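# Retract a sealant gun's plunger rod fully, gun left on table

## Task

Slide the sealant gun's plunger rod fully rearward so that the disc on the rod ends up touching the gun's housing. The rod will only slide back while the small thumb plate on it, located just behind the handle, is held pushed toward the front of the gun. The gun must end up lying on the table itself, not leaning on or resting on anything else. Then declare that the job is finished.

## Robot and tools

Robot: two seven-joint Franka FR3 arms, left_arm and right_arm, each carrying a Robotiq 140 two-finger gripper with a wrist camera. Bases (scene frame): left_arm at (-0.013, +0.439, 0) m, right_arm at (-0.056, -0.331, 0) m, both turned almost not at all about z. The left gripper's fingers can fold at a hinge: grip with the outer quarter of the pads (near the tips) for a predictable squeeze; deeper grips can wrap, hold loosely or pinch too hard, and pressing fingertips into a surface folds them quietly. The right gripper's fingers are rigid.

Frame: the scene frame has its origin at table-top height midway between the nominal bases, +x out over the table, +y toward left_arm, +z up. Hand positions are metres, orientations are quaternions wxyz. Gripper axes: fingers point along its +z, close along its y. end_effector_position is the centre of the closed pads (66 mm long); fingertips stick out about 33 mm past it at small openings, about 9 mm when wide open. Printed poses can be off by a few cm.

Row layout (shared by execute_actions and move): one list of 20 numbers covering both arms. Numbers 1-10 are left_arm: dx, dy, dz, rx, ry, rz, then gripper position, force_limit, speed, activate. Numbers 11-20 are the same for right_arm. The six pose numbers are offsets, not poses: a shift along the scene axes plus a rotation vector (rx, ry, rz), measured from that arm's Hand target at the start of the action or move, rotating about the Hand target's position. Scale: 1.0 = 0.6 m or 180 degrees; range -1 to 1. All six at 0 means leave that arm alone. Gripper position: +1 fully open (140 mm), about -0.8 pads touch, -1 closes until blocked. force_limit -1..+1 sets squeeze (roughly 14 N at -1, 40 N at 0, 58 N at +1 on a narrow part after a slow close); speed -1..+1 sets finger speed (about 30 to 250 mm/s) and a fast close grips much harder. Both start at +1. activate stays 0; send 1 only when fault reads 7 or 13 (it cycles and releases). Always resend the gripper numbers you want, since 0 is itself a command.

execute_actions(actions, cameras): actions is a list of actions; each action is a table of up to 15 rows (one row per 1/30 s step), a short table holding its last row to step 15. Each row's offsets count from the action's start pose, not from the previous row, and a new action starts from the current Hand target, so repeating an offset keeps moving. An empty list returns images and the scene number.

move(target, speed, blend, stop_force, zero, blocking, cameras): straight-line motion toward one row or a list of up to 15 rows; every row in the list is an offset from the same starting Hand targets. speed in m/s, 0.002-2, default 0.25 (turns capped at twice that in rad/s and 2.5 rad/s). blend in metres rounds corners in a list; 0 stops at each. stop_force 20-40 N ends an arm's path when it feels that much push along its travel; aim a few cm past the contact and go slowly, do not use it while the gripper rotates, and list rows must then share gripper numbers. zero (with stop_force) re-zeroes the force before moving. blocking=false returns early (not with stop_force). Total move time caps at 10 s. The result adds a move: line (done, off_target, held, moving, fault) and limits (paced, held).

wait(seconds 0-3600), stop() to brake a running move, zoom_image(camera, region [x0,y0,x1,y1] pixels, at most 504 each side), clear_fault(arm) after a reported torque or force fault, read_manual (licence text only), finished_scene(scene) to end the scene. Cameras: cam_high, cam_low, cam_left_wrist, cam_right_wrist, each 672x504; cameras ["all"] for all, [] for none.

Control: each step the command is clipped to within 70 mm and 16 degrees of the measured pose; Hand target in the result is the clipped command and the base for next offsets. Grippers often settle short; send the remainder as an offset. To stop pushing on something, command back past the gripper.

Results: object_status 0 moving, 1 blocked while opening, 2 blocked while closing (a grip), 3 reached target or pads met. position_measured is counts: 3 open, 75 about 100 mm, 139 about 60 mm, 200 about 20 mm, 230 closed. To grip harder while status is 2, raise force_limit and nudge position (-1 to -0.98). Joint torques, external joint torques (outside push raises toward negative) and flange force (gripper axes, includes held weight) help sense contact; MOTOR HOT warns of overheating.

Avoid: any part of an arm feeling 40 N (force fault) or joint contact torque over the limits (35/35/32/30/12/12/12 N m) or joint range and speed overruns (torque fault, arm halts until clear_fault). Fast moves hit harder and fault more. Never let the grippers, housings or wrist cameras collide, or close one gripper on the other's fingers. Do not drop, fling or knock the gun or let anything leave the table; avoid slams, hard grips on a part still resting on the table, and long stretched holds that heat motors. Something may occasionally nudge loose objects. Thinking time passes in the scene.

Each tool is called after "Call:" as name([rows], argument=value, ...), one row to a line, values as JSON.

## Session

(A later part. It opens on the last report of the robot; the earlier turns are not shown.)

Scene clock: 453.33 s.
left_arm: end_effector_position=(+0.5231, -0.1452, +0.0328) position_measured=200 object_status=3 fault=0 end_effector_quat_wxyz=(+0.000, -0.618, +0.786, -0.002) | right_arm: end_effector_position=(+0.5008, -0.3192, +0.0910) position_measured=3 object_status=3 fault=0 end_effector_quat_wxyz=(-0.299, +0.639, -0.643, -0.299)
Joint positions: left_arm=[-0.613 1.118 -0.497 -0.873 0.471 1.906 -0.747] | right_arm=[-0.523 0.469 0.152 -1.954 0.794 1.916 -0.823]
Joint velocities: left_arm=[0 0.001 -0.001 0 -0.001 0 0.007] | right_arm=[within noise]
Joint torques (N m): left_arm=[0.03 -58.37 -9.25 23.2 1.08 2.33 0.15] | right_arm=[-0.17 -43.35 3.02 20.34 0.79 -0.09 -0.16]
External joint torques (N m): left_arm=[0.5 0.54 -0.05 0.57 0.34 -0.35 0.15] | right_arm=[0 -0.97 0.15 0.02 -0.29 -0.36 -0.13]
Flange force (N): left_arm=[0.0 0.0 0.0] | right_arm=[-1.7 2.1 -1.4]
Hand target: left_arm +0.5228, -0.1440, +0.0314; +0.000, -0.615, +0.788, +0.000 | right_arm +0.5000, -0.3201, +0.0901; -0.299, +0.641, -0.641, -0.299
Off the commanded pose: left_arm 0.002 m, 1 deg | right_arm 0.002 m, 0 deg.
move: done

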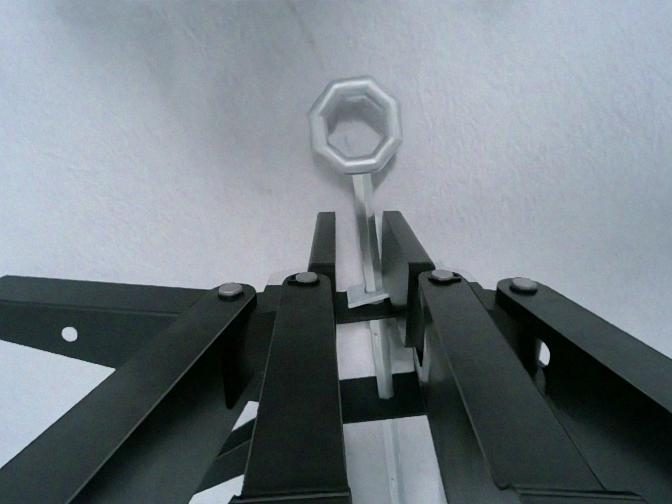

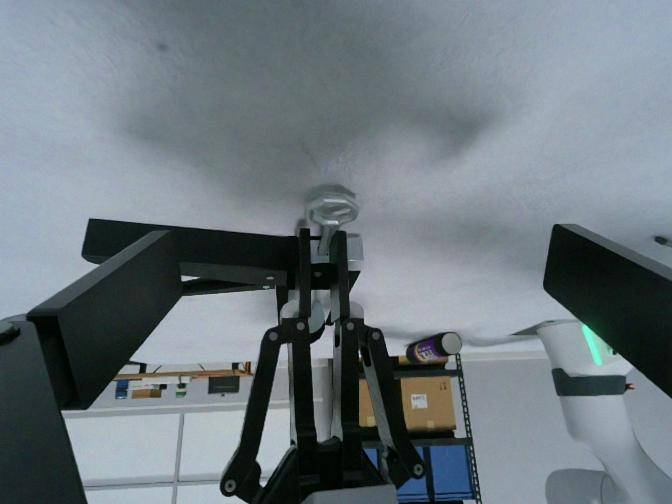

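Call:
move(target=[-0.008,0.002,0,0,0,0,-0.56,1,0,0,0,0,0,0,0,0,1,1,1,0], speed=0.03)

Call:
move(target=[0,0.009,0,0,0,0,-0.56,1,0,0,0,0,0,0,0,0,1,1,1,0], cameras=["cam_left_wrist","cam_right_wrist"], speed=0.03)

Call:
zoom_image(camera="cam_right_wrist", region=[230, 150, 430, 300])

Call:
zoom_image(camera="cam_left_wrist", region=[280, 180, 430, 330])

Scene clock: 467.90 s.
left_arm: end_effector_position=(+0.5170, -0.1425, +0.0309) position_measured=200 object_status=3 fault=0 end_effector_quat_wxyz=(+0.001, -0.613, +0.790, +0.002) | right_arm: end_effector_position=(+0.5008, -0.3192, +0.0910) position_measured=3 object_status=3 fault=0 end_effector_quat_wxyz=(-0.299, +0.639, -0.643, -0.299)
Joint positions: left_arm=[-0.604 1.095 -0.498 -0.921 0.471 1.92 -0.746] | right_arm=[-0.523 0.469 0.152 -1.954 0.794 1.916 -0.823]
Joint velocities: left_arm=[-0.001 -0.001 0.001 -0.002 -0.002 0.004 0.001] | right_arm=[within noise]
Joint torques (N m): left_arm=[0.24 -59.26 -9.32 22.05 0.8 2.96 -0.08] | right_arm=[-0.17 -43.36 2.92 20.39 0.77 -0.08 -0.23]
External joint torques (N m): left_arm=[0.21 -0.84 -0.02 -0.63 0.04 0.31 -0.08] | right_arm=[-0.23 -0.89 -0.13 -0.01 -0.31 -0.34 -0.21]
Flange force (N): left_arm=[0.0 0.0 0.0] | right_arm=[-1.2 2.2 -1.6]
Hand target: left_arm +0.5180, -0.1428, +0.0314; +0.000, -0.615, +0.788, +0.000 | right_arm +0.5000, -0.3201, +0.0901; -0.299, +0.641, -0.641, -0.299
Off the commanded pose: left_arm 0.001 m, 0 deg | right_arm 0.002 m, 0 deg.
move: done

Scene clock: 468.57 s.
left_arm: end_effector_position=(+0.5171, -0.1373, +0.0309) position_measured=200 object_status=3 fault=0 end_effector_quat_wxyz=(+0.001, -0.612, +0.791, +0.001) | right_arm: end_effector_position=(+0.5008, -0.3192, +0.0910) position_measured=3 object_status=3 fault=0 end_effector_quat_wxyz=(-0.299, +0.639, -0.643, -0.299)
Joint positions: left_arm=[-0.587 1.072 -0.499 -0.967 0.471 1.94 -0.746] | right_arm=[-0.523 0.469 0.152 -1.954 0.794 1.916 -0.823]
Joint velocities: left_arm=[0.001 0.001 0 -0.002 0.002 0.004 -0.001] | right_arm=[within noise]
Joint torques (N m): left_arm=[0.14 -58.84 -9.45 22.3 0.64 2.87 -0.16] | right_arm=[-0.12 -43.38 3.03 20.35 0.77 -0.08 -0.26]
External joint torques (N m): left_arm=[0.13 -0.77 0.17 -0.4 -0.11 0.22 -0.16] | right_arm=[-0.17 -0.87 -0.03 -0.08 -0.32 -0.34 -0.23]
Flange force (N): left_arm=[0.0 0.0 0.0] | right_arm=[-1.3 2.4 -1.4]
Hand target: left_arm +0.5180, -0.1374, +0.0314; +0.000, -0.615, +0.788, +0.000 | right_arm +0.5000, -0.3201, +0.0901; -0.299, +0.641, -0.641, -0.299
Off the commanded pose: left_arm 0.001 m, 0 deg | right_arm 0.002 m, 0 deg.
move: done

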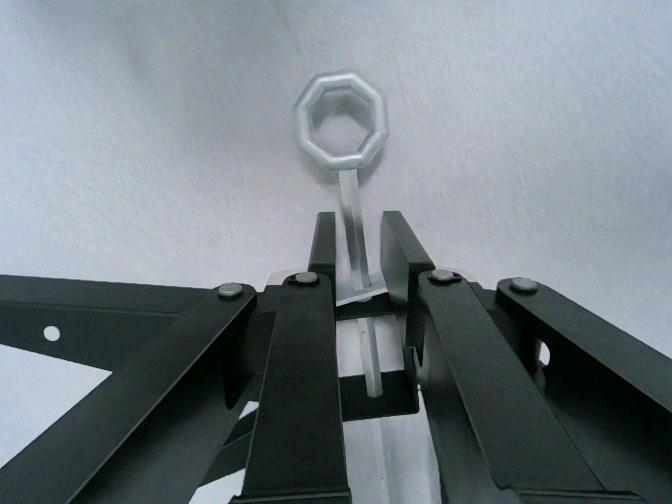

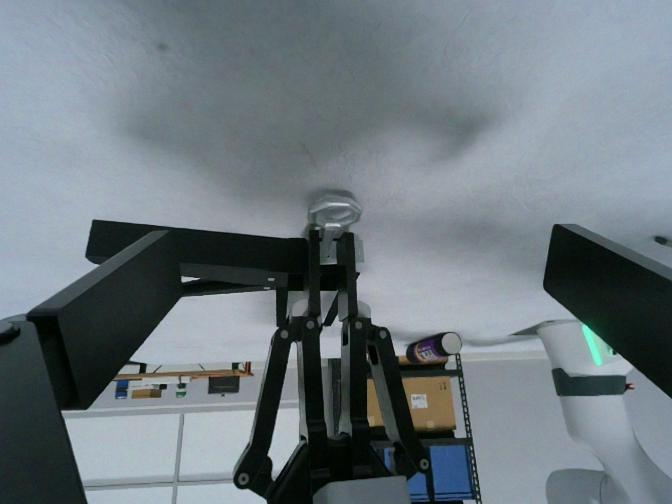

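Scaled by 2.520.

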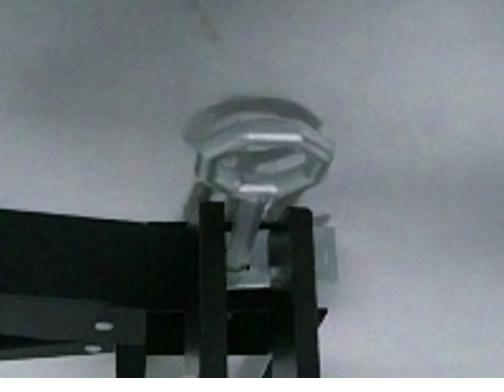

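Scaled by 3.360.

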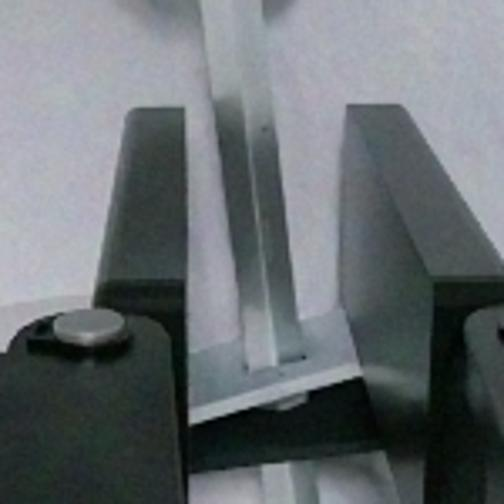

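Call:
move(target=[0,0,0,0,0,0,-0.56,1,0,0,0.0167,0.135,-0.075,0,0,-0.028,-0.08,-1,-1,0], speed=0.06, cameras=["cam_left_wrist","cam_right_wrist","cam_low"])

Call:
zoom_image(camera="cam_right_wrist", region=[200, 100, 500, 325])

Call:
zoom_image(camera="cam_low", region=[250, 230, 430, 340])

Scene clock: 507.10 s.
left_arm: end_effector_position=(+0.5173, -0.1373, +0.0309) position_measured=200 object_status=3 fault=0 end_effector_quat_wxyz=(+0.001, -0.612, +0.791, +0.001) | right_arm: end_effector_position=(+0.5101, -0.2394, +0.0462) position_measured=139 object_status=0 fault=0 end_effector_quat_wxyz=(+0.311, -0.611, +0.670, +0.286)
Joint positions: left_arm=[-0.587 1.072 -0.499 -0.967 0.471 1.94 -0.747] | right_arm=[-0.441 0.491 0.229 -2.075 0.959 2.148 -0.834]
Joint torques (N m): left_arm=[0.57 -58.79 -9.5 22.26 0.62 2.86 -0.19] | right_arm=[0.21 -42.02 4.51 17.84 0.75 0.43 -0.25]
External joint torques (N m): left_arm=[0.45 -0.71 0.07 -0.48 -0.14 0.2 -0.19] | right_arm=[0.48 -0.91 0.72 -1.07 0.21 0.18 -0.23]
Flange force (N): left_arm=[0.0 0.0 0.0] | right_arm=[-3.0 6.3 0.6]
Hand target: left_arm +0.5180, -0.1374, +0.0314; +0.000, -0.615, +0.788, +0.000 | right_arm +0.5100, -0.2391, +0.0451; +0.312, -0.612, +0.668, +0.286
Off the commanded pose: left_arm 0.001 m, 0 deg | right_arm 0.001 m, 0 deg.
move: done
Images, in order (width x height): cam_low 672x504, cam_left_wrist 672x504, cam_right_wrist 672x504.

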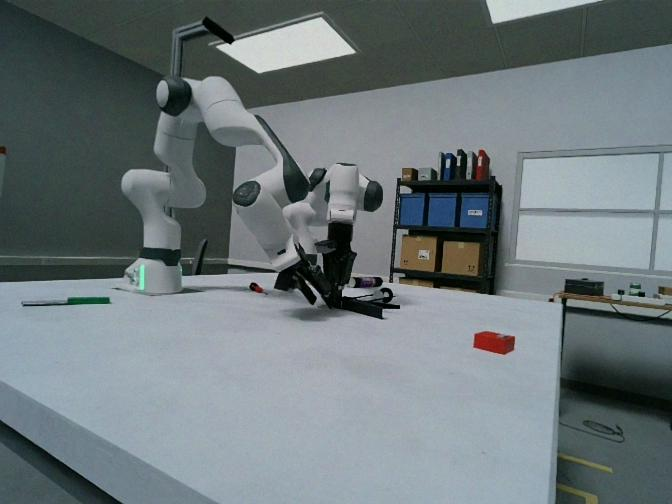

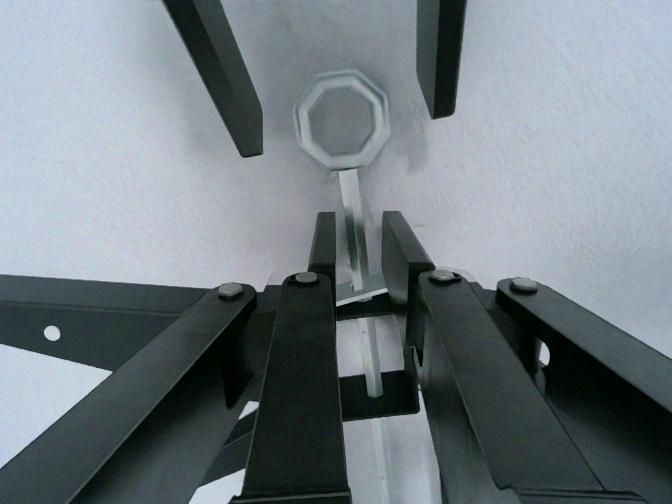

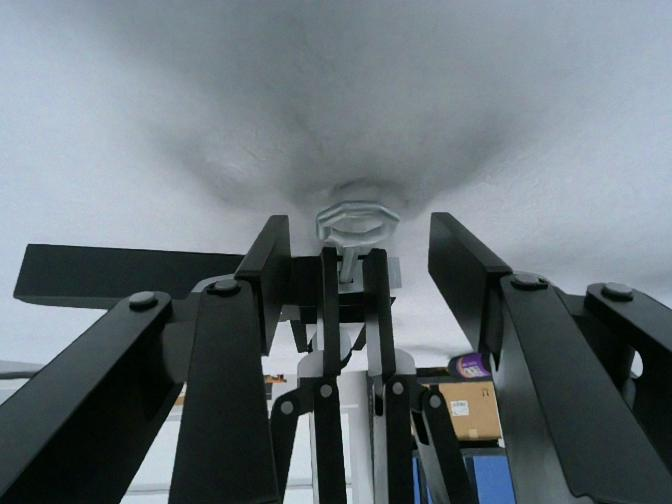

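Scaled by 1.680.

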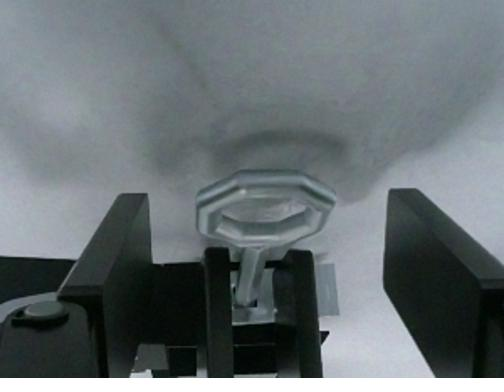

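Scaled by 2.800.

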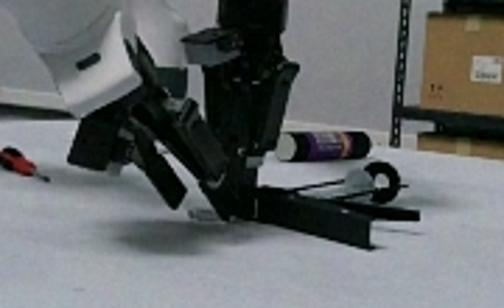

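Call:
move(target=[0,0,0,0,0,0,-0.56,1,0,0,0.0,0.0233,-0.015,0,0,-0.028,-0.08,-1,-1,0], speed=0.04, cameras=["cam_left_wrist","cam_right_wrist"])

Call:
move(target=[0,0,0,0,0,0,-0.56,1,0,0,0,0,0,0,0,0,-1,-1,-1,0], cameras=["cam_left_wrist","cam_right_wrist"])

Scene clock: 551.00 s.
left_arm: end_effector_position=(+0.5173, -0.1373, +0.0309) position_measured=200 object_status=3 fault=0 end_effector_quat_wxyz=(+0.001, -0.612, +0.791, +0.001) | right_arm: end_effector_position=(+0.5090, -0.2252, +0.0352) position_measured=139 object_status=3 fault=0 end_effector_quat_wxyz=(+0.322, -0.579, +0.696, +0.274)
Joint positions: left_arm=[-0.587 1.072 -0.499 -0.967 0.471 1.94 -0.747] | right_arm=[-0.441 0.476 0.263 -2.147 1.067 2.243 -0.85]
Joint velocities: left_arm=[within noise] | right_arm=[-0.002 -0.001 0 -0.001 0 0.004 -0.004]
Joint torques (N m): left_arm=[0.51 -58.76 -9.49 22.25 0.63 2.85 -0.19] | right_arm=[0.19 -41.9 4.66 17.05 0.55 0.37 -0.15]
External joint torques (N m): left_arm=[0.76 -0.7 0.25 -0.42 -0.11 0.18 -0.19] | right_arm=[0.25 -2.14 0.49 -1.11 0.26 0.19 -0.12]
Flange force (N): left_arm=[0.0 0.0 0.0] | right_arm=[-4.7 8.8 -2.5]
Hand target: left_arm +0.5180, -0.1374, +0.0314; +0.000, -0.615, +0.788, +0.000 | right_arm +0.5100, -0.2251, +0.0361; +0.324, -0.582, +0.695, +0.272
Off the commanded pose: left_arm 0.001 m, 0 deg | right_arm 0.001 m, 1 deg.
move: done

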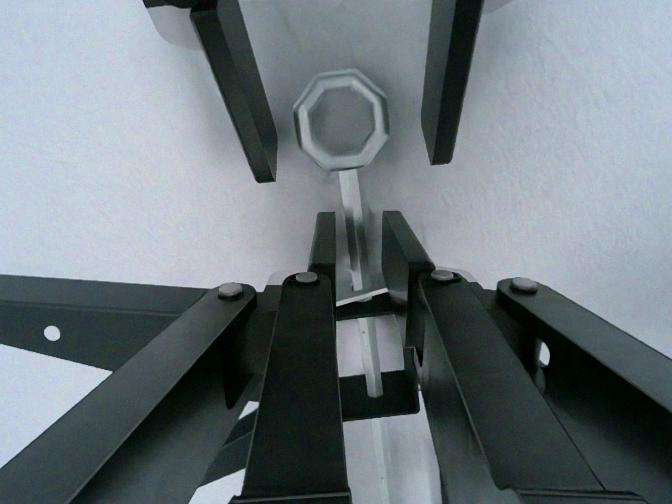

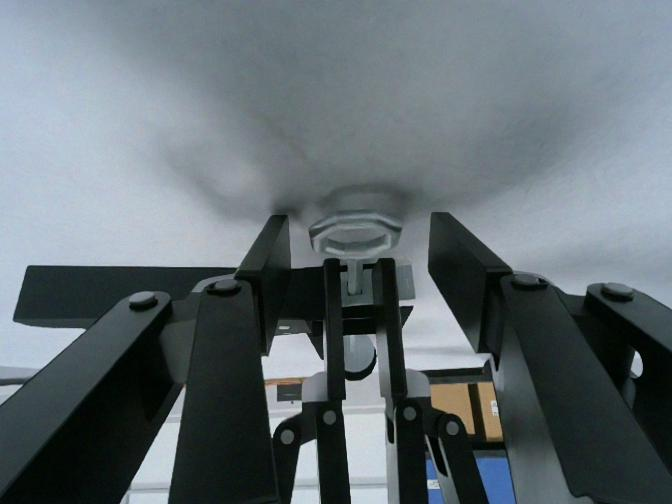

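Scene clock: 552.00 s.
left_arm: end_effector_position=(+0.5174, -0.1371, +0.0309) position_measured=200 object_status=3 fault=0 end_effector_quat_wxyz=(+0.001, -0.612, +0.791, +0.001) | right_arm: end_effector_position=(+0.5095, -0.2252, +0.0354) position_measured=176 object_status=2 fault=0 end_effector_quat_wxyz=(+0.323, -0.580, +0.696, +0.273)
Joint positions: left_arm=[-0.587 1.072 -0.499 -0.967 0.471 1.94 -0.747] | right_arm=[-0.441 0.475 0.264 -2.147 1.067 2.245 -0.852]
Joint torques (N m): left_arm=[0.39 -58.76 -9.6 22.32 0.64 2.85 -0.18] | right_arm=[0.35 -41.41 4.81 17.04 0.42 0.23 -0.22]
External joint torques (N m): left_arm=[0.76 -0.79 0.18 -0.26 -0.1 0.19 -0.18] | right_arm=[0.36 -1.76 0.61 -1.11 0.14 0.05 -0.19]
Flange force (N): left_arm=[0.0 0.0 0.0] | right_arm=[-4.1 7.9 -2.1]
Hand target: left_arm +0.5180, -0.1374, +0.0314; +0.000, -0.615, +0.788, +0.000 | right_arm +0.5100, -0.2251, +0.0361; +0.324, -0.582, +0.695, +0.272
Off the commanded pose: left_arm 0.001 m, 0 deg | right_arm 0.001 m, 0 deg.
move: done

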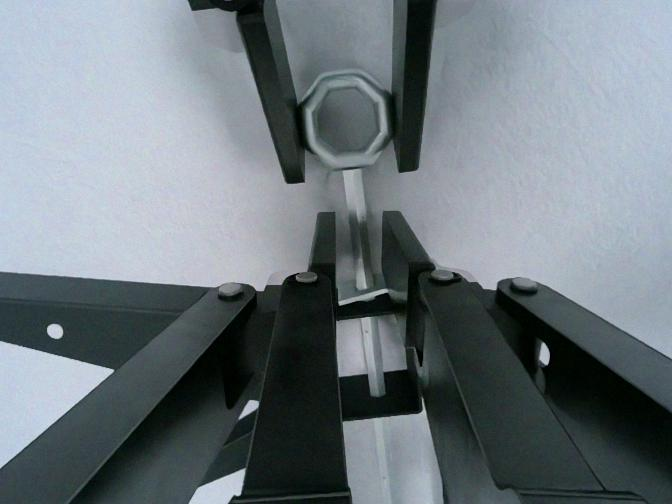

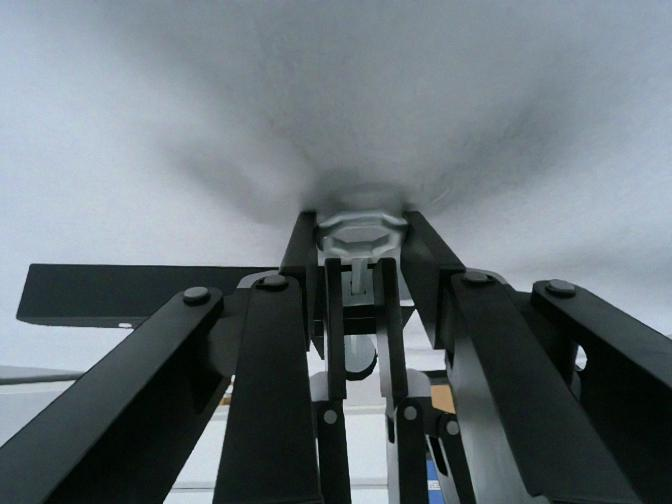

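Call:
move(target=[0,0,0,0,0,0,-0.56,1,0,0,-0.002,-0.0333,0.0,0,0,0,-1,-1,-1,0], speed=0.03, cameras=["cam_left_wrist","cam_right_wrist"])

Call:
zoom_image(camera="cam_left_wrist", region=[280, 180, 430, 330])

Scene clock: 564.57 s.
left_arm: end_effector_position=(+0.5145, -0.1446, +0.0330) position_measured=200 object_status=3 fault=0 end_effector_quat_wxyz=(-0.003, -0.611, +0.792, -0.005) | right_arm: end_effector_position=(+0.5057, -0.2339, +0.0375) position_measured=176 object_status=2 fault=0 end_effector_quat_wxyz=(+0.323, -0.581, +0.692, +0.280)
Joint positions: left_arm=[-0.592 1.071 -0.501 -0.967 0.464 1.951 -0.747] | right_arm=[-0.454 0.477 0.251 -2.14 1.047 2.21 -0.855]
Joint velocities: left_arm=[within noise] | right_arm=[0.001 0 -0.001 0.001 -0.002 -0.004 -0.001]
Joint torques (N m): left_arm=[2.94 -58.69 -6.82 22.06 1.59 1.38 -0.1] | right_arm=[-3.43 -42.13 0 19.24 -0.31 1.04 -0.41]
External joint torques (N m): left_arm=[3.07 -1.07 2.83 -0.42 0.86 -1.28 -0.1] | right_arm=[-3.52 -2.31 -4.19 1.09 -0.67 0.92 -0.39]
Flange force (N): left_arm=[0.0 0.0 0.0] | right_arm=[2.1 1.5 -8.6]
Hand target: left_arm +0.5180, -0.1374, +0.0314; +0.000, -0.615, +0.788, +0.000 | right_arm +0.5088, -0.2451, +0.0361; +0.324, -0.582, +0.695, +0.272
Off the commanded pose: left_arm 0.008 m, 1 deg | right_arm 0.012 m, 1 deg.
move: off_target (right_arm)

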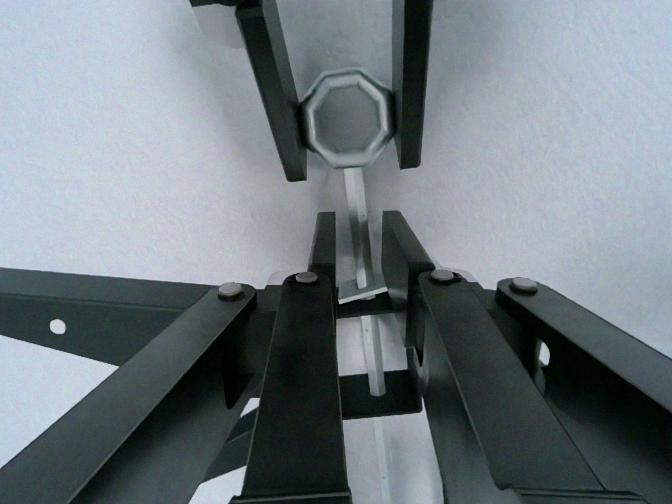

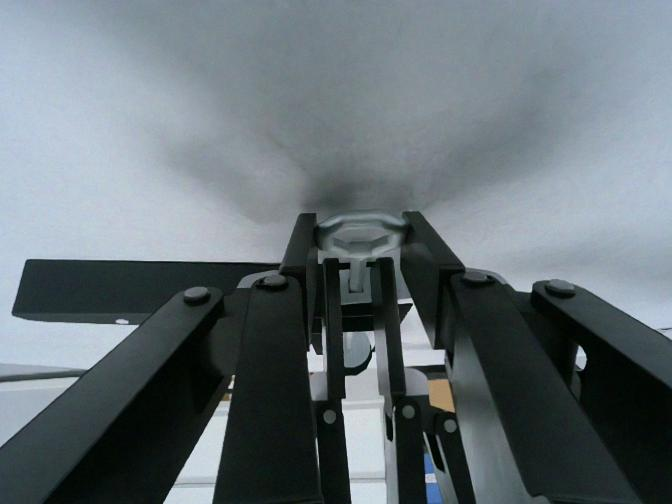

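Scaled by 3.360.

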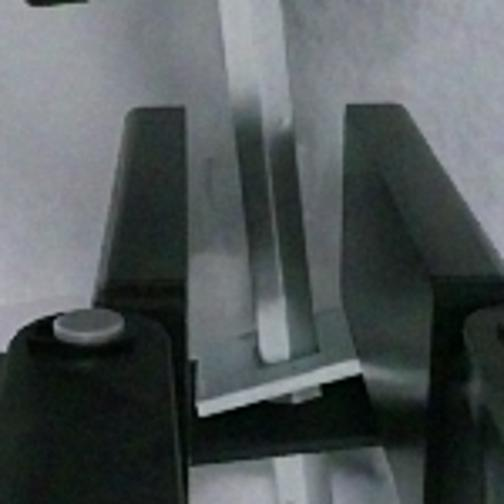

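Call:
move(target=[0,-0.02,0,0,0,0,-0.56,1,0,0,0,0.0187,0.0,0,0,0,-1,-1,-1,0], speed=0.05)

Call:
move([
  [0,0,0.1,0,0,0,-0.56,1,0,0,0,0,0.0,0,0,0,-1,-1,-1,0],
  [-0.03,0,0.1,0,0,0.05,-0.8,-1,-1,0,0,0,0.0,0,0,0,-1,-1,-1,0],
], speed=0.12, cameras=["cam_left_wrist","cam_right_wrist"])

Call:
zoom_image(camera="cam_right_wrist", region=[200, 150, 500, 375])

Call:
zoom_image(camera="cam_left_wrist", region=[230, 80, 480, 330])

Scene clock: 624.20 s.
left_arm: end_effector_position=(+0.5188, -0.1507, +0.0333) position_measured=200 object_status=3 fault=0 end_effector_quat_wxyz=(+0.000, -0.617, +0.787, -0.003) | right_arm: end_effector_position=(+0.5077, -0.2349, +0.0355) position_measured=176 object_status=2 fault=0 end_effector_quat_wxyz=(+0.323, -0.580, +0.696, +0.274)
Joint positions: left_arm=[-0.627 1.121 -0.49 -0.863 0.464 1.903 -0.747] | right_arm=[-0.453 0.475 0.255 -2.145 1.055 2.23 -0.857]
Joint velocities: left_arm=[-0.001 0 0 0 0 -0.004 -0.001] | right_arm=[within noise]
Joint torques (N m): left_arm=[-0.21 -58.26 -8.36 23.28 0.79 2.38 0.06] | right_arm=[0.64 -41.41 5.06 17.2 0.8 0.63 -0.09]
External joint torques (N m): left_arm=[-0.13 0.57 0.43 0.6 0.03 -0.29 0.06] | right_arm=[0.49 -1.54 0.81 -1.03 0.48 0.47 -0.07]
Flange force (N): left_arm=[0.0 0.0 0.0] | right_arm=[-4.3 7.7 -0.2]
Hand target: left_arm +0.5180, -0.1494, +0.0314; +0.000, -0.615, +0.788, +0.000 | right_arm +0.5088, -0.2339, +0.0361; +0.324, -0.582, +0.695, +0.272
Off the commanded pose: left_arm 0.002 m, 0 deg | right_arm 0.002 m, 0 deg.
move: done

Scene clock: 628.07 s.
left_arm: end_effector_position=(+0.4991, -0.1493, +0.0910) position_measured=229 object_status=0 fault=0 end_effector_quat_wxyz=(+0.001, -0.672, +0.740, +0.001) | right_arm: end_effector_position=(+0.5078, -0.2349, +0.0355) position_measured=176 object_status=2 fault=0 end_effector_quat_wxyz=(+0.323, -0.580, +0.696, +0.274)
Joint positions: left_arm=[-0.626 0.984 -0.481 -0.959 0.415 1.858 -0.911] | right_arm=[-0.453 0.475 0.255 -2.145 1.055 2.23 -0.857]
Joint torques (N m): left_arm=[0.45 -58.01 -8.66 22.84 0.74 2.88 -0.22] | right_arm=[0.85 -41.34 5.14 17.25 0.72 0.59 -0.12]
External joint torques (N m): left_arm=[0.7 -0.69 0.15 -0.37 -0.04 0.22 -0.22] | right_arm=[0.88 -1.65 1.05 -0.87 0.41 0.42 -0.09]
Flange force (N): left_arm=[0.0 0.0 0.0] | right_arm=[-4.7 7.2 0.1]
Hand target: left_arm +0.5000, -0.1494, +0.0914; +0.000, -0.675, +0.738, +0.000 | right_arm +0.5088, -0.2339, +0.0361; +0.324, -0.582, +0.695, +0.272
Off the commanded pose: left_arm 0.001 m, 0 deg | right_arm 0.002 m, 0 deg.
move: done

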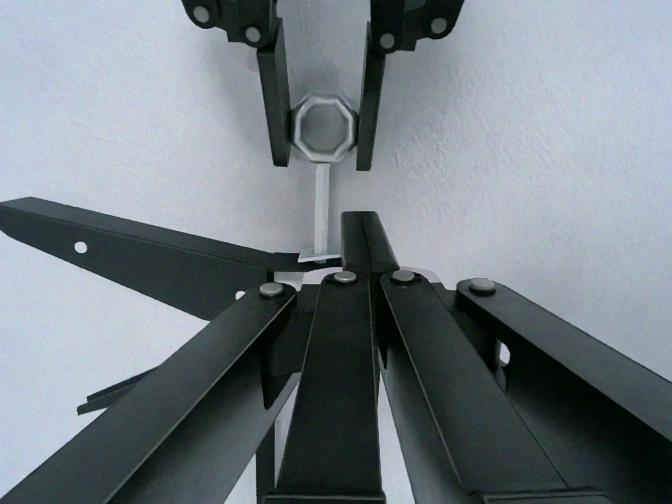

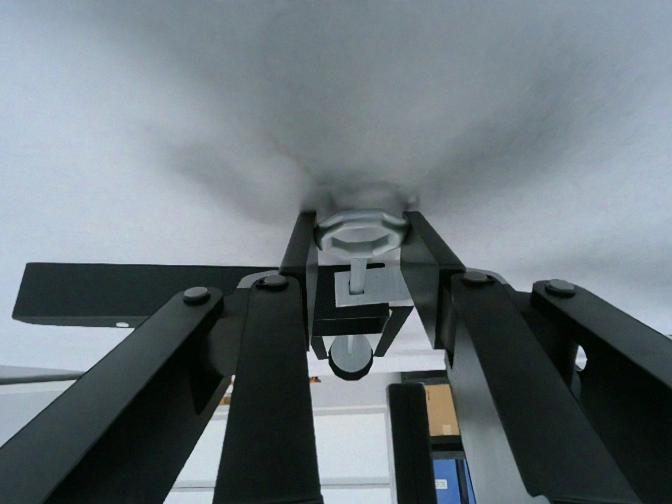

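Scaled by 1.680.

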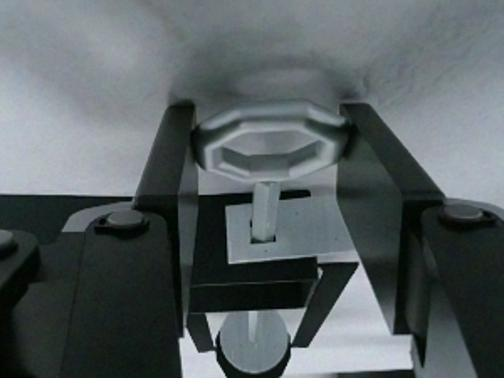

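Scaled by 2.016.

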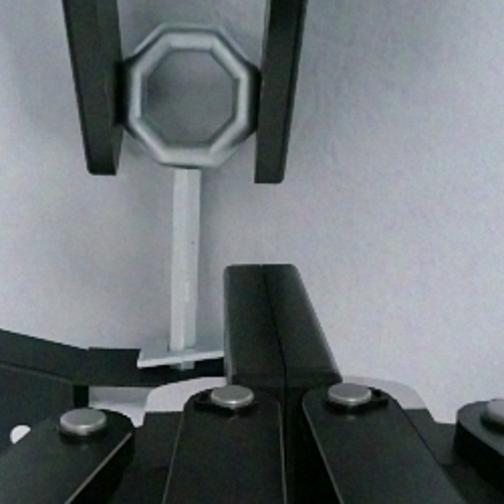

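Call:
move([
  [0,0.006,-0.1,0,0,0,-0.8,-1,-1,0,0,0,0.0,0,0,0,-1,-1,-1,0],
  [0,0.016,-0.1,0,0,0,-0.8,-1,-1,0,0,0,0.0,0,0,0,-1,-1,-1,0],
], speed=0.05, cameras=["cam_left_wrist","cam_right_wrist"])

Call:
zoom_image(camera="cam_right_wrist", region=[200, 150, 500, 375])

Call:
zoom_image(camera="cam_left_wrist", region=[230, 80, 480, 330])

Scene clock: 650.90 s.
left_arm: end_effector_position=(+0.4979, -0.1412, +0.0312) position_measured=229 object_status=3 fault=0 end_effector_quat_wxyz=(+0.000, -0.672, +0.741, +0.001) | right_arm: end_effector_position=(+0.5076, -0.2331, +0.0355) position_measured=176 object_status=2 fault=0 end_effector_quat_wxyz=(+0.323, -0.581, +0.695, +0.274)
Joint positions: left_arm=[-0.606 1.007 -0.456 -1.072 0.421 1.993 -0.922] | right_arm=[-0.452 0.475 0.258 -2.146 1.055 2.232 -0.857]
Joint velocities: left_arm=[0.002 0 -0.002 -0.001 0 0.004 -0.001] | right_arm=[within noise]
Joint torques (N m): left_arm=[1.43 -58.06 -8.54 23.05 0.82 2.71 -0.17] | right_arm=[-0.44 -42.34 4.16 17.75 0.46 0.39 -0.2]
External joint torques (N m): left_arm=[1.77 -1.12 0.78 0.15 0.08 0.06 -0.17] | right_arm=[-0.43 -2.75 0.04 -0.33 0.14 0.22 -0.17]
Flange force (N): left_arm=[-7.1 4.5 -1.3] | right_arm=[-4.7 7.5 -4.1]
Hand target: left_arm +0.5000, -0.1398, +0.0314; +0.000, -0.675, +0.738, +0.000 | right_arm +0.5088, -0.2339, +0.0361; +0.324, -0.582, +0.695, +0.272
Off the commanded pose: left_arm 0.003 m, 1 deg | right_arm 0.002 m, 0 deg.
move: done

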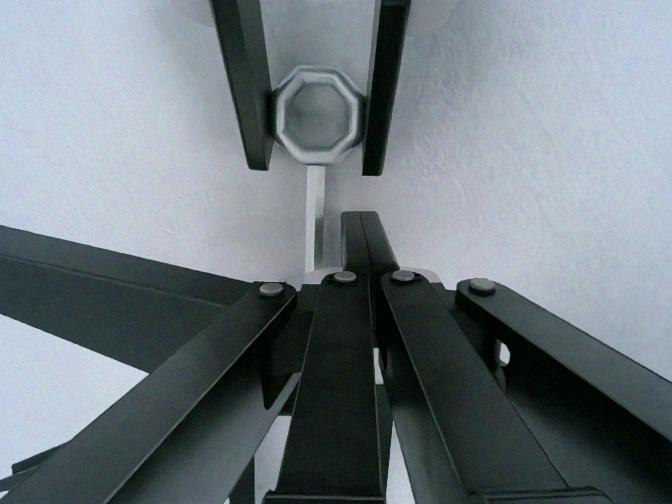

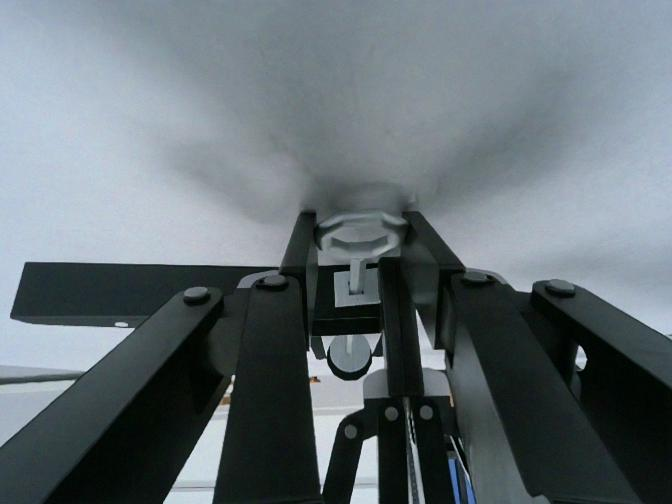

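Scaled by 1.680.

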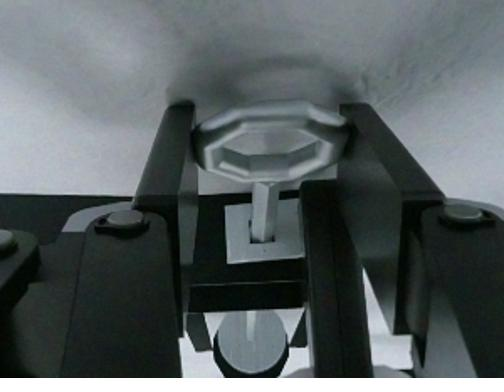

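Scaled by 2.016.

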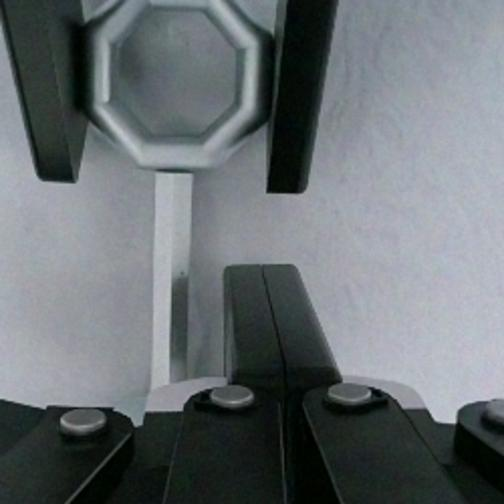

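Call:
move(target=[0,0.003,0,0,0,0,-0.8,-1,-1,0,-0.002,-0.0333,0.0,0,0,0,-1,-1,-1,0], speed=0.03, cameras=["cam_left_wrist","cam_right_wrist"])

Scene clock: 674.57 s.
left_arm: end_effector_position=(+0.4953, -0.1475, +0.0339) position_measured=229 object_status=3 fault=0 end_effector_quat_wxyz=(-0.004, -0.671, +0.742, -0.006) | right_arm: end_effector_position=(+0.5041, -0.2406, +0.0378) position_measured=176 object_status=2 fault=0 end_effector_quat_wxyz=(+0.323, -0.581, +0.692, +0.282)
Joint positions: left_arm=[-0.607 0.999 -0.457 -1.084 0.413 2.011 -0.922] | right_arm=[-0.463 0.478 0.244 -2.137 1.037 2.196 -0.857]
Joint velocities: left_arm=[within noise] | right_arm=[-0.001 0 -0.001 -0.001 0 -0.003 0.001]
Joint torques (N m): left_arm=[3.59 -57.55 -5.44 22.01 1.6 1.02 -0.1] | right_arm=[-4.03 -42.42 -0.34 19.18 -0.54 1.43 -0.33]
External joint torques (N m): left_arm=[3.89 -0.48 3.96 -1.05 0.87 -1.69 -0.1] | right_arm=[-3.95 -2.44 -4.3 0.96 -0.93 1.3 -0.31]
Flange force (N): left_arm=[-12.0 5.6 -1.9] | right_arm=[2.0 2.3 -9.0]
Hand target: left_arm +0.5000, -0.1380, +0.0314; +0.000, -0.675, +0.738, +0.000 | right_arm +0.5076, -0.2539, +0.0361; +0.324, -0.582, +0.695, +0.272
Off the commanded pose: left_arm 0.011 m, 1 deg | right_arm 0.014 m, 1 deg.
move: off_target (left_arm, right_arm)

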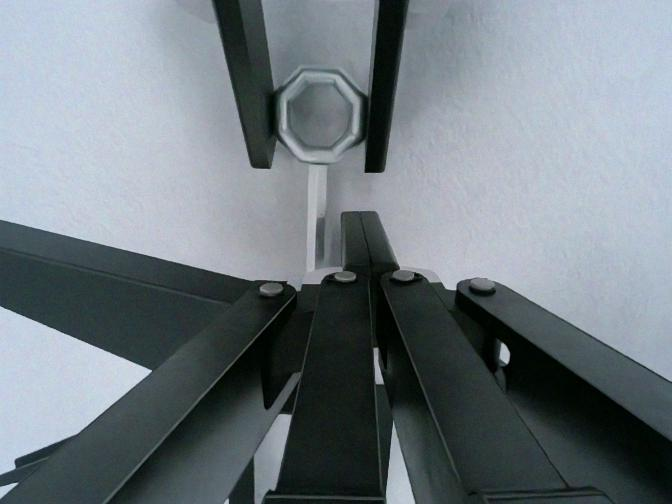

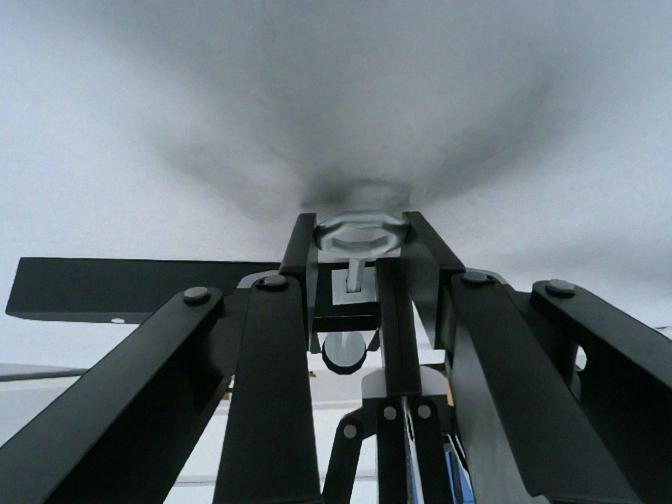

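Call:
zoom_image(camera="cam_left_wrist", region=[270, 200, 370, 300])

Call:
zoom_image(camera="cam_right_wrist", region=[300, 200, 420, 320])

Call:
execute_actions(actions=[])

Call:
zoom_image(camera="cam_high", region=[200, 220, 420, 380])

Scaled by 5.040.

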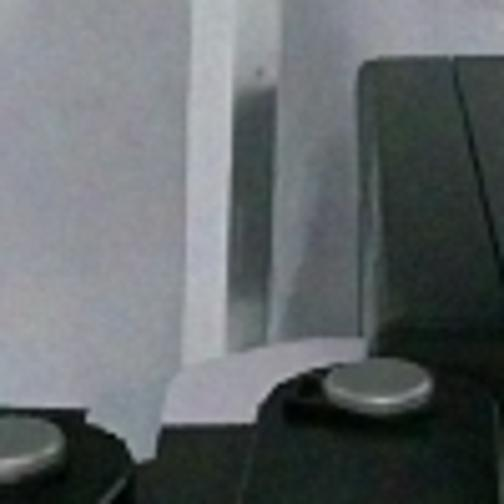

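Scaled by 4.200.

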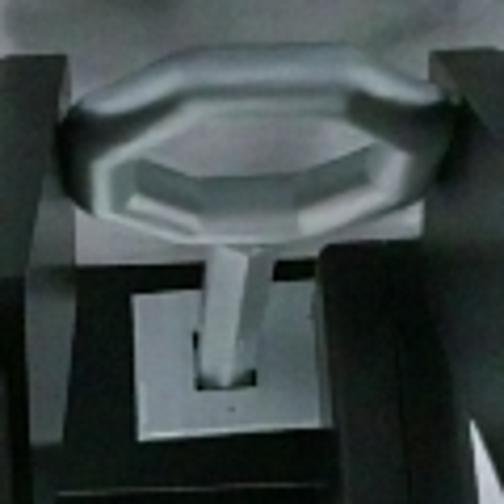

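Scene clock: 694.87 s.
left_arm: end_effector_position=(+0.4953, -0.1476, +0.0339) position_measured=229 object_status=3 fault=0 end_effector_quat_wxyz=(-0.004, -0.671, +0.742, -0.006) | right_arm: end_effector_position=(+0.5041, -0.2407, +0.0379) position_measured=176 object_status=2 fault=0 end_effector_quat_wxyz=(+0.323, -0.581, +0.692, +0.282)
Joint positions: left_arm=[-0.607 0.999 -0.457 -1.084 0.413 2.011 -0.922] | right_arm=[-0.463 0.478 0.244 -2.137 1.037 2.196 -0.857]
Joint velocities: within noise
Joint torques (N m): left_arm=[3.58 -57.54 -5.47 22 1.63 1.04 -0.05] | right_arm=[-3.99 -42.39 -0.9 19.35 -0.59 1.37 -0.39]
External joint torques (N m): left_arm=[3.74 -0.52 3.85 -1.07 0.9 -1.67 -0.05] | right_arm=[-4.01 -2.28 -4.96 1.06 -0.99 1.25 -0.37]
Flange force (N): left_arm=[-12.0 5.7 -2.0] | right_arm=[2.9 1.5 -9.4]
Hand target: left_arm +0.5000, -0.1380, +0.0314; +0.000, -0.675, +0.738, +0.000 | right_arm +0.5076, -0.2539, +0.0361; +0.324, -0.582, +0.695, +0.272
Tool commands: left_gripper/position=-0.8 left_gripper/force_limit=-1.0 left_gripper/speed=-1.0 left_gripper/activate=+0.0 right_gripper/position=-1.0 right_gripper/force_limit=-1.0 right_gripper/speed=-1.0 right_gripper/activate=+0.0
Off the commanded pose: left_arm 0.011 m, 1 deg | right_arm 0.014 m, 1 deg.

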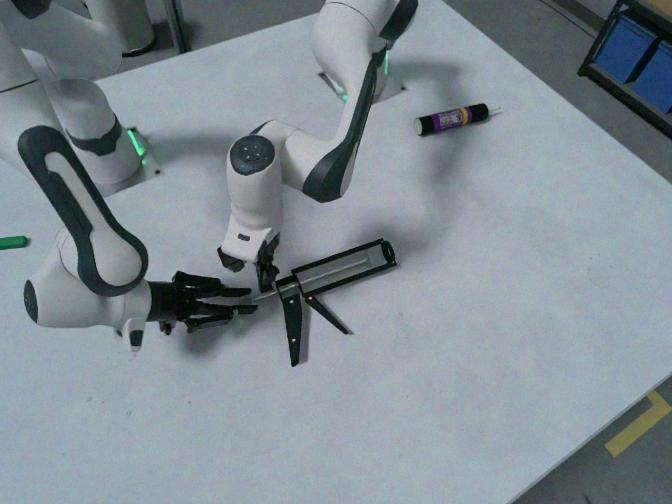

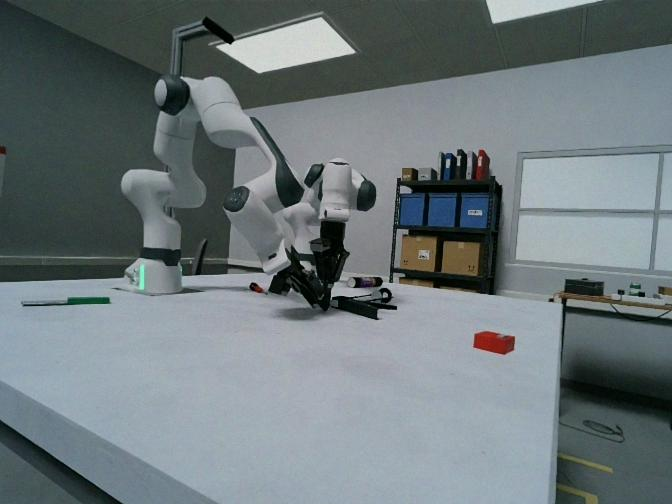

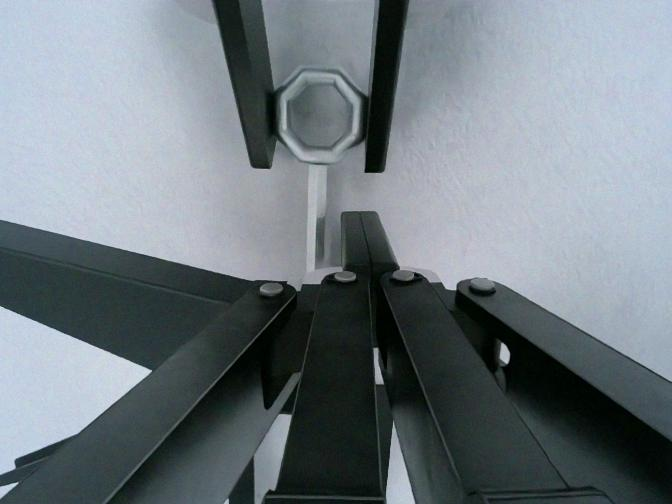

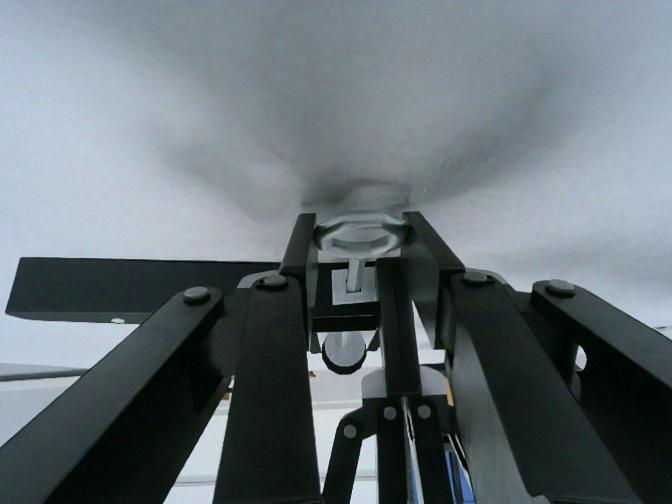

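Scaled by 2.291.

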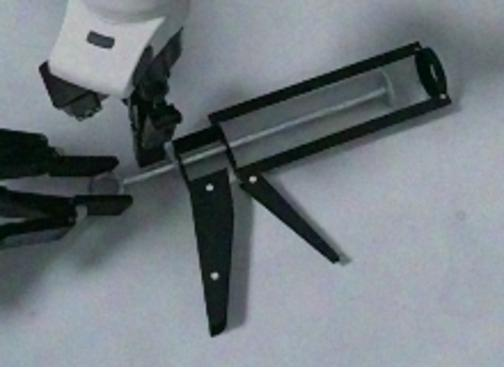

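Call:
move(target=[0,0.01,0,0,0,0,-0.8,-1,-1,0,0,0,0.0,0,0,0,-0.98,-0.1,-1,0], speed=0.03, cameras=["cam_left_wrist","cam_right_wrist"])

Call:
zoom_image(camera="cam_right_wrist", region=[300, 200, 420, 320])

Scene clock: 722.80 s.
left_arm: end_effector_position=(+0.4937, -0.1452, +0.0347) position_measured=229 object_status=3 fault=0 end_effector_quat_wxyz=(-0.005, -0.670, +0.743, -0.008) | right_arm: end_effector_position=(+0.5029, -0.2387, +0.0385) position_measured=176 object_status=2 fault=0 end_effector_quat_wxyz=(+0.323, -0.581, +0.690, +0.285)
Joint positions: left_arm=[-0.598 0.978 -0.455 -1.122 0.408 2.033 -0.922] | right_arm=[-0.462 0.478 0.244 -2.137 1.037 2.19 -0.857]
Joint velocities: left_arm=[0.001 -0.001 0 -0.002 -0.002 0.004 -0.001] | right_arm=[within noise]
Joint torques (N m): left_arm=[4.81 -56.87 -4.72 22.01 1.76 0.29 -0.01] | right_arm=[-4.55 -42.68 -2.3 19.46 -0.41 2.07 -0.45]
External joint torques (N m): left_arm=[4.92 -0.4 4.63 -1.01 1.03 -2.42 -0.01] | right_arm=[-4.45 -2.74 -6.25 1.27 -0.82 1.96 -0.43]
Flange force (N): left_arm=[-11.5 2.9 -2.8] | right_arm=[3.3 2.2 -9.9]
Hand target: left_arm +0.5000, -0.1320, +0.0314; +0.000, -0.675, +0.738, +0.000 | right_arm +0.5076, -0.2539, +0.0361; +0.324, -0.582, +0.695, +0.272
Off the commanded pose: left_arm 0.015 m, 1 deg | right_arm 0.016 m, 2 deg.
move: off_target (left_arm)

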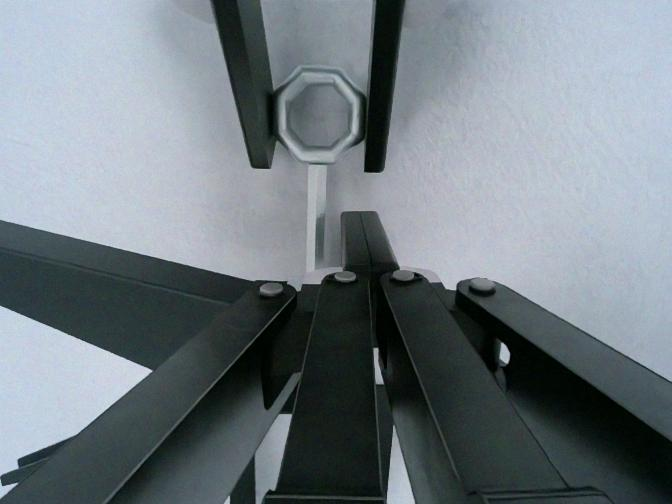

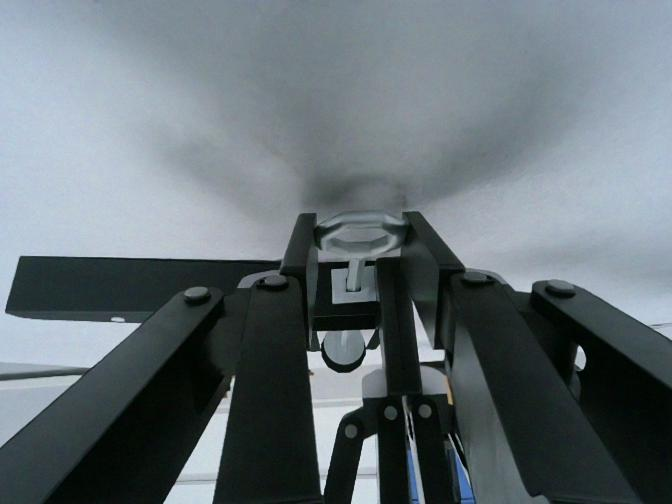

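Scaled by 4.200.

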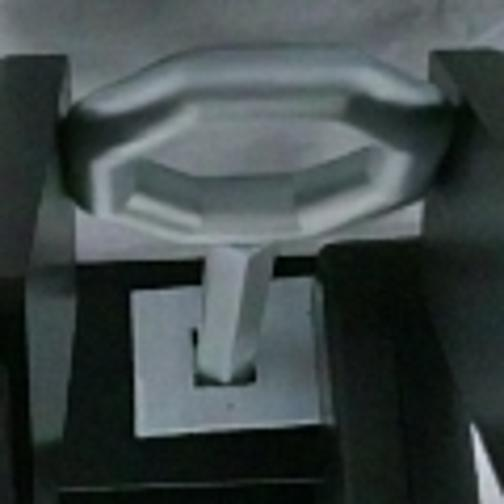

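Call:
move(target=[0.005,0.012,-0.004,0,0,0,-0.8,-1,-1,0,0,-0.012,-0.003,0,0,0,-0.98,-0.1,-1,0], speed=0.03, cameras=["cam_left_wrist","cam_right_wrist"])

Call:
zoom_image(camera="cam_right_wrist", region=[300, 200, 420, 320])

Scene clock: 740.47 s.
left_arm: end_effector_position=(+0.4929, -0.1451, +0.0349) position_measured=229 object_status=3 fault=0 end_effector_quat_wxyz=(-0.009, -0.670, +0.742, -0.012) | right_arm: end_effector_position=(+0.5018, -0.2393, +0.0384) position_measured=176 object_status=2 fault=0 end_effector_quat_wxyz=(+0.324, -0.582, +0.687, +0.289)
Joint positions: left_arm=[-0.591 0.964 -0.455 -1.15 0.4 2.055 -0.922] | right_arm=[-0.462 0.484 0.238 -2.13 1.033 2.175 -0.86]
Joint velocities: left_arm=[0 -0.001 0 -0.001 -0.003 0.004 0.003] | right_arm=[within noise]
Joint torques (N m): left_arm=[7.46 -56.46 -2.17 20.95 2.62 -0.57 0.15] | right_arm=[-6.91 -43.02 -4.95 19.69 -1.22 2.82 -0.43]
External joint torques (N m): left_arm=[7.66 -0.38 7.3 -2 1.91 -3.29 0.15] | right_arm=[-6.82 -2.82 -8.91 1.5 -1.66 2.74 -0.41]
Flange force (N): left_arm=[-20.1 6.6 -3.5] | right_arm=[6.6 1.5 -13.8]
Hand target: left_arm +0.5030, -0.1248, +0.0290; +0.000, -0.675, +0.738, +0.000 | right_arm +0.5076, -0.2611, +0.0343; +0.324, -0.582, +0.695, +0.272
Off the commanded pose: left_arm 0.023 m, 2 deg | right_arm 0.023 m, 2 deg.
move: off_target (left_arm, right_arm)

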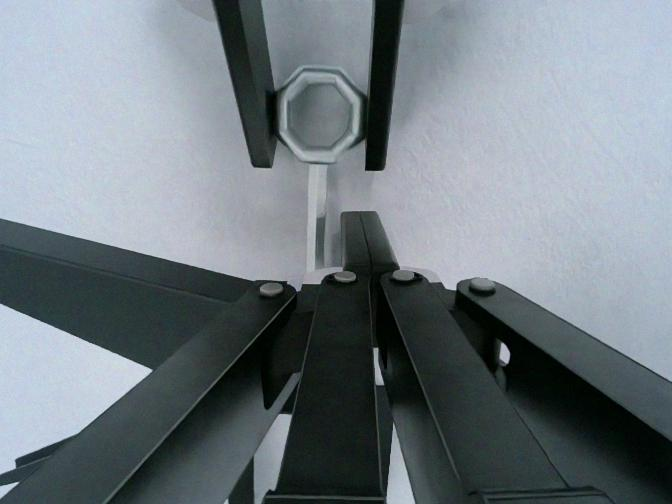

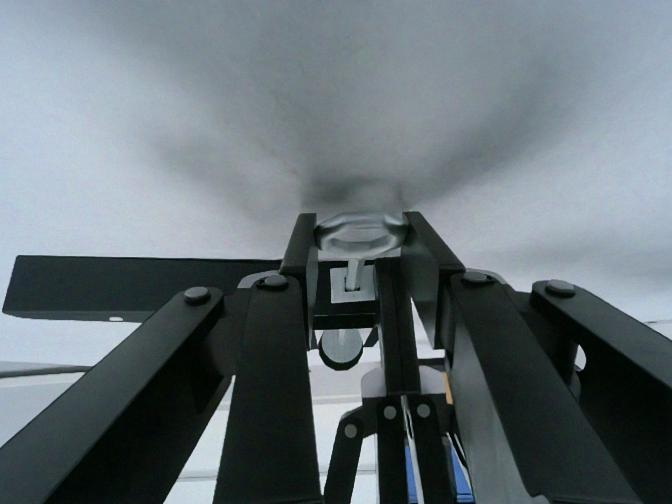

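Scaled by 4.200.

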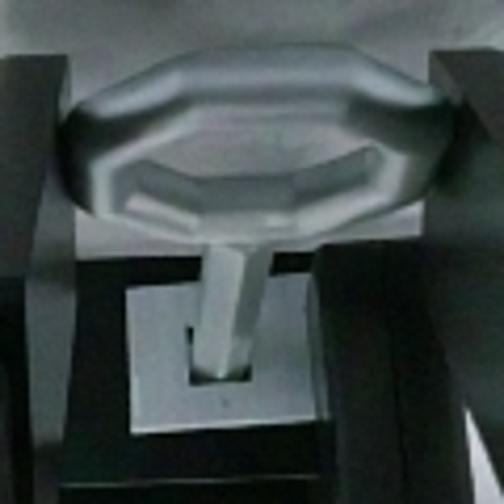

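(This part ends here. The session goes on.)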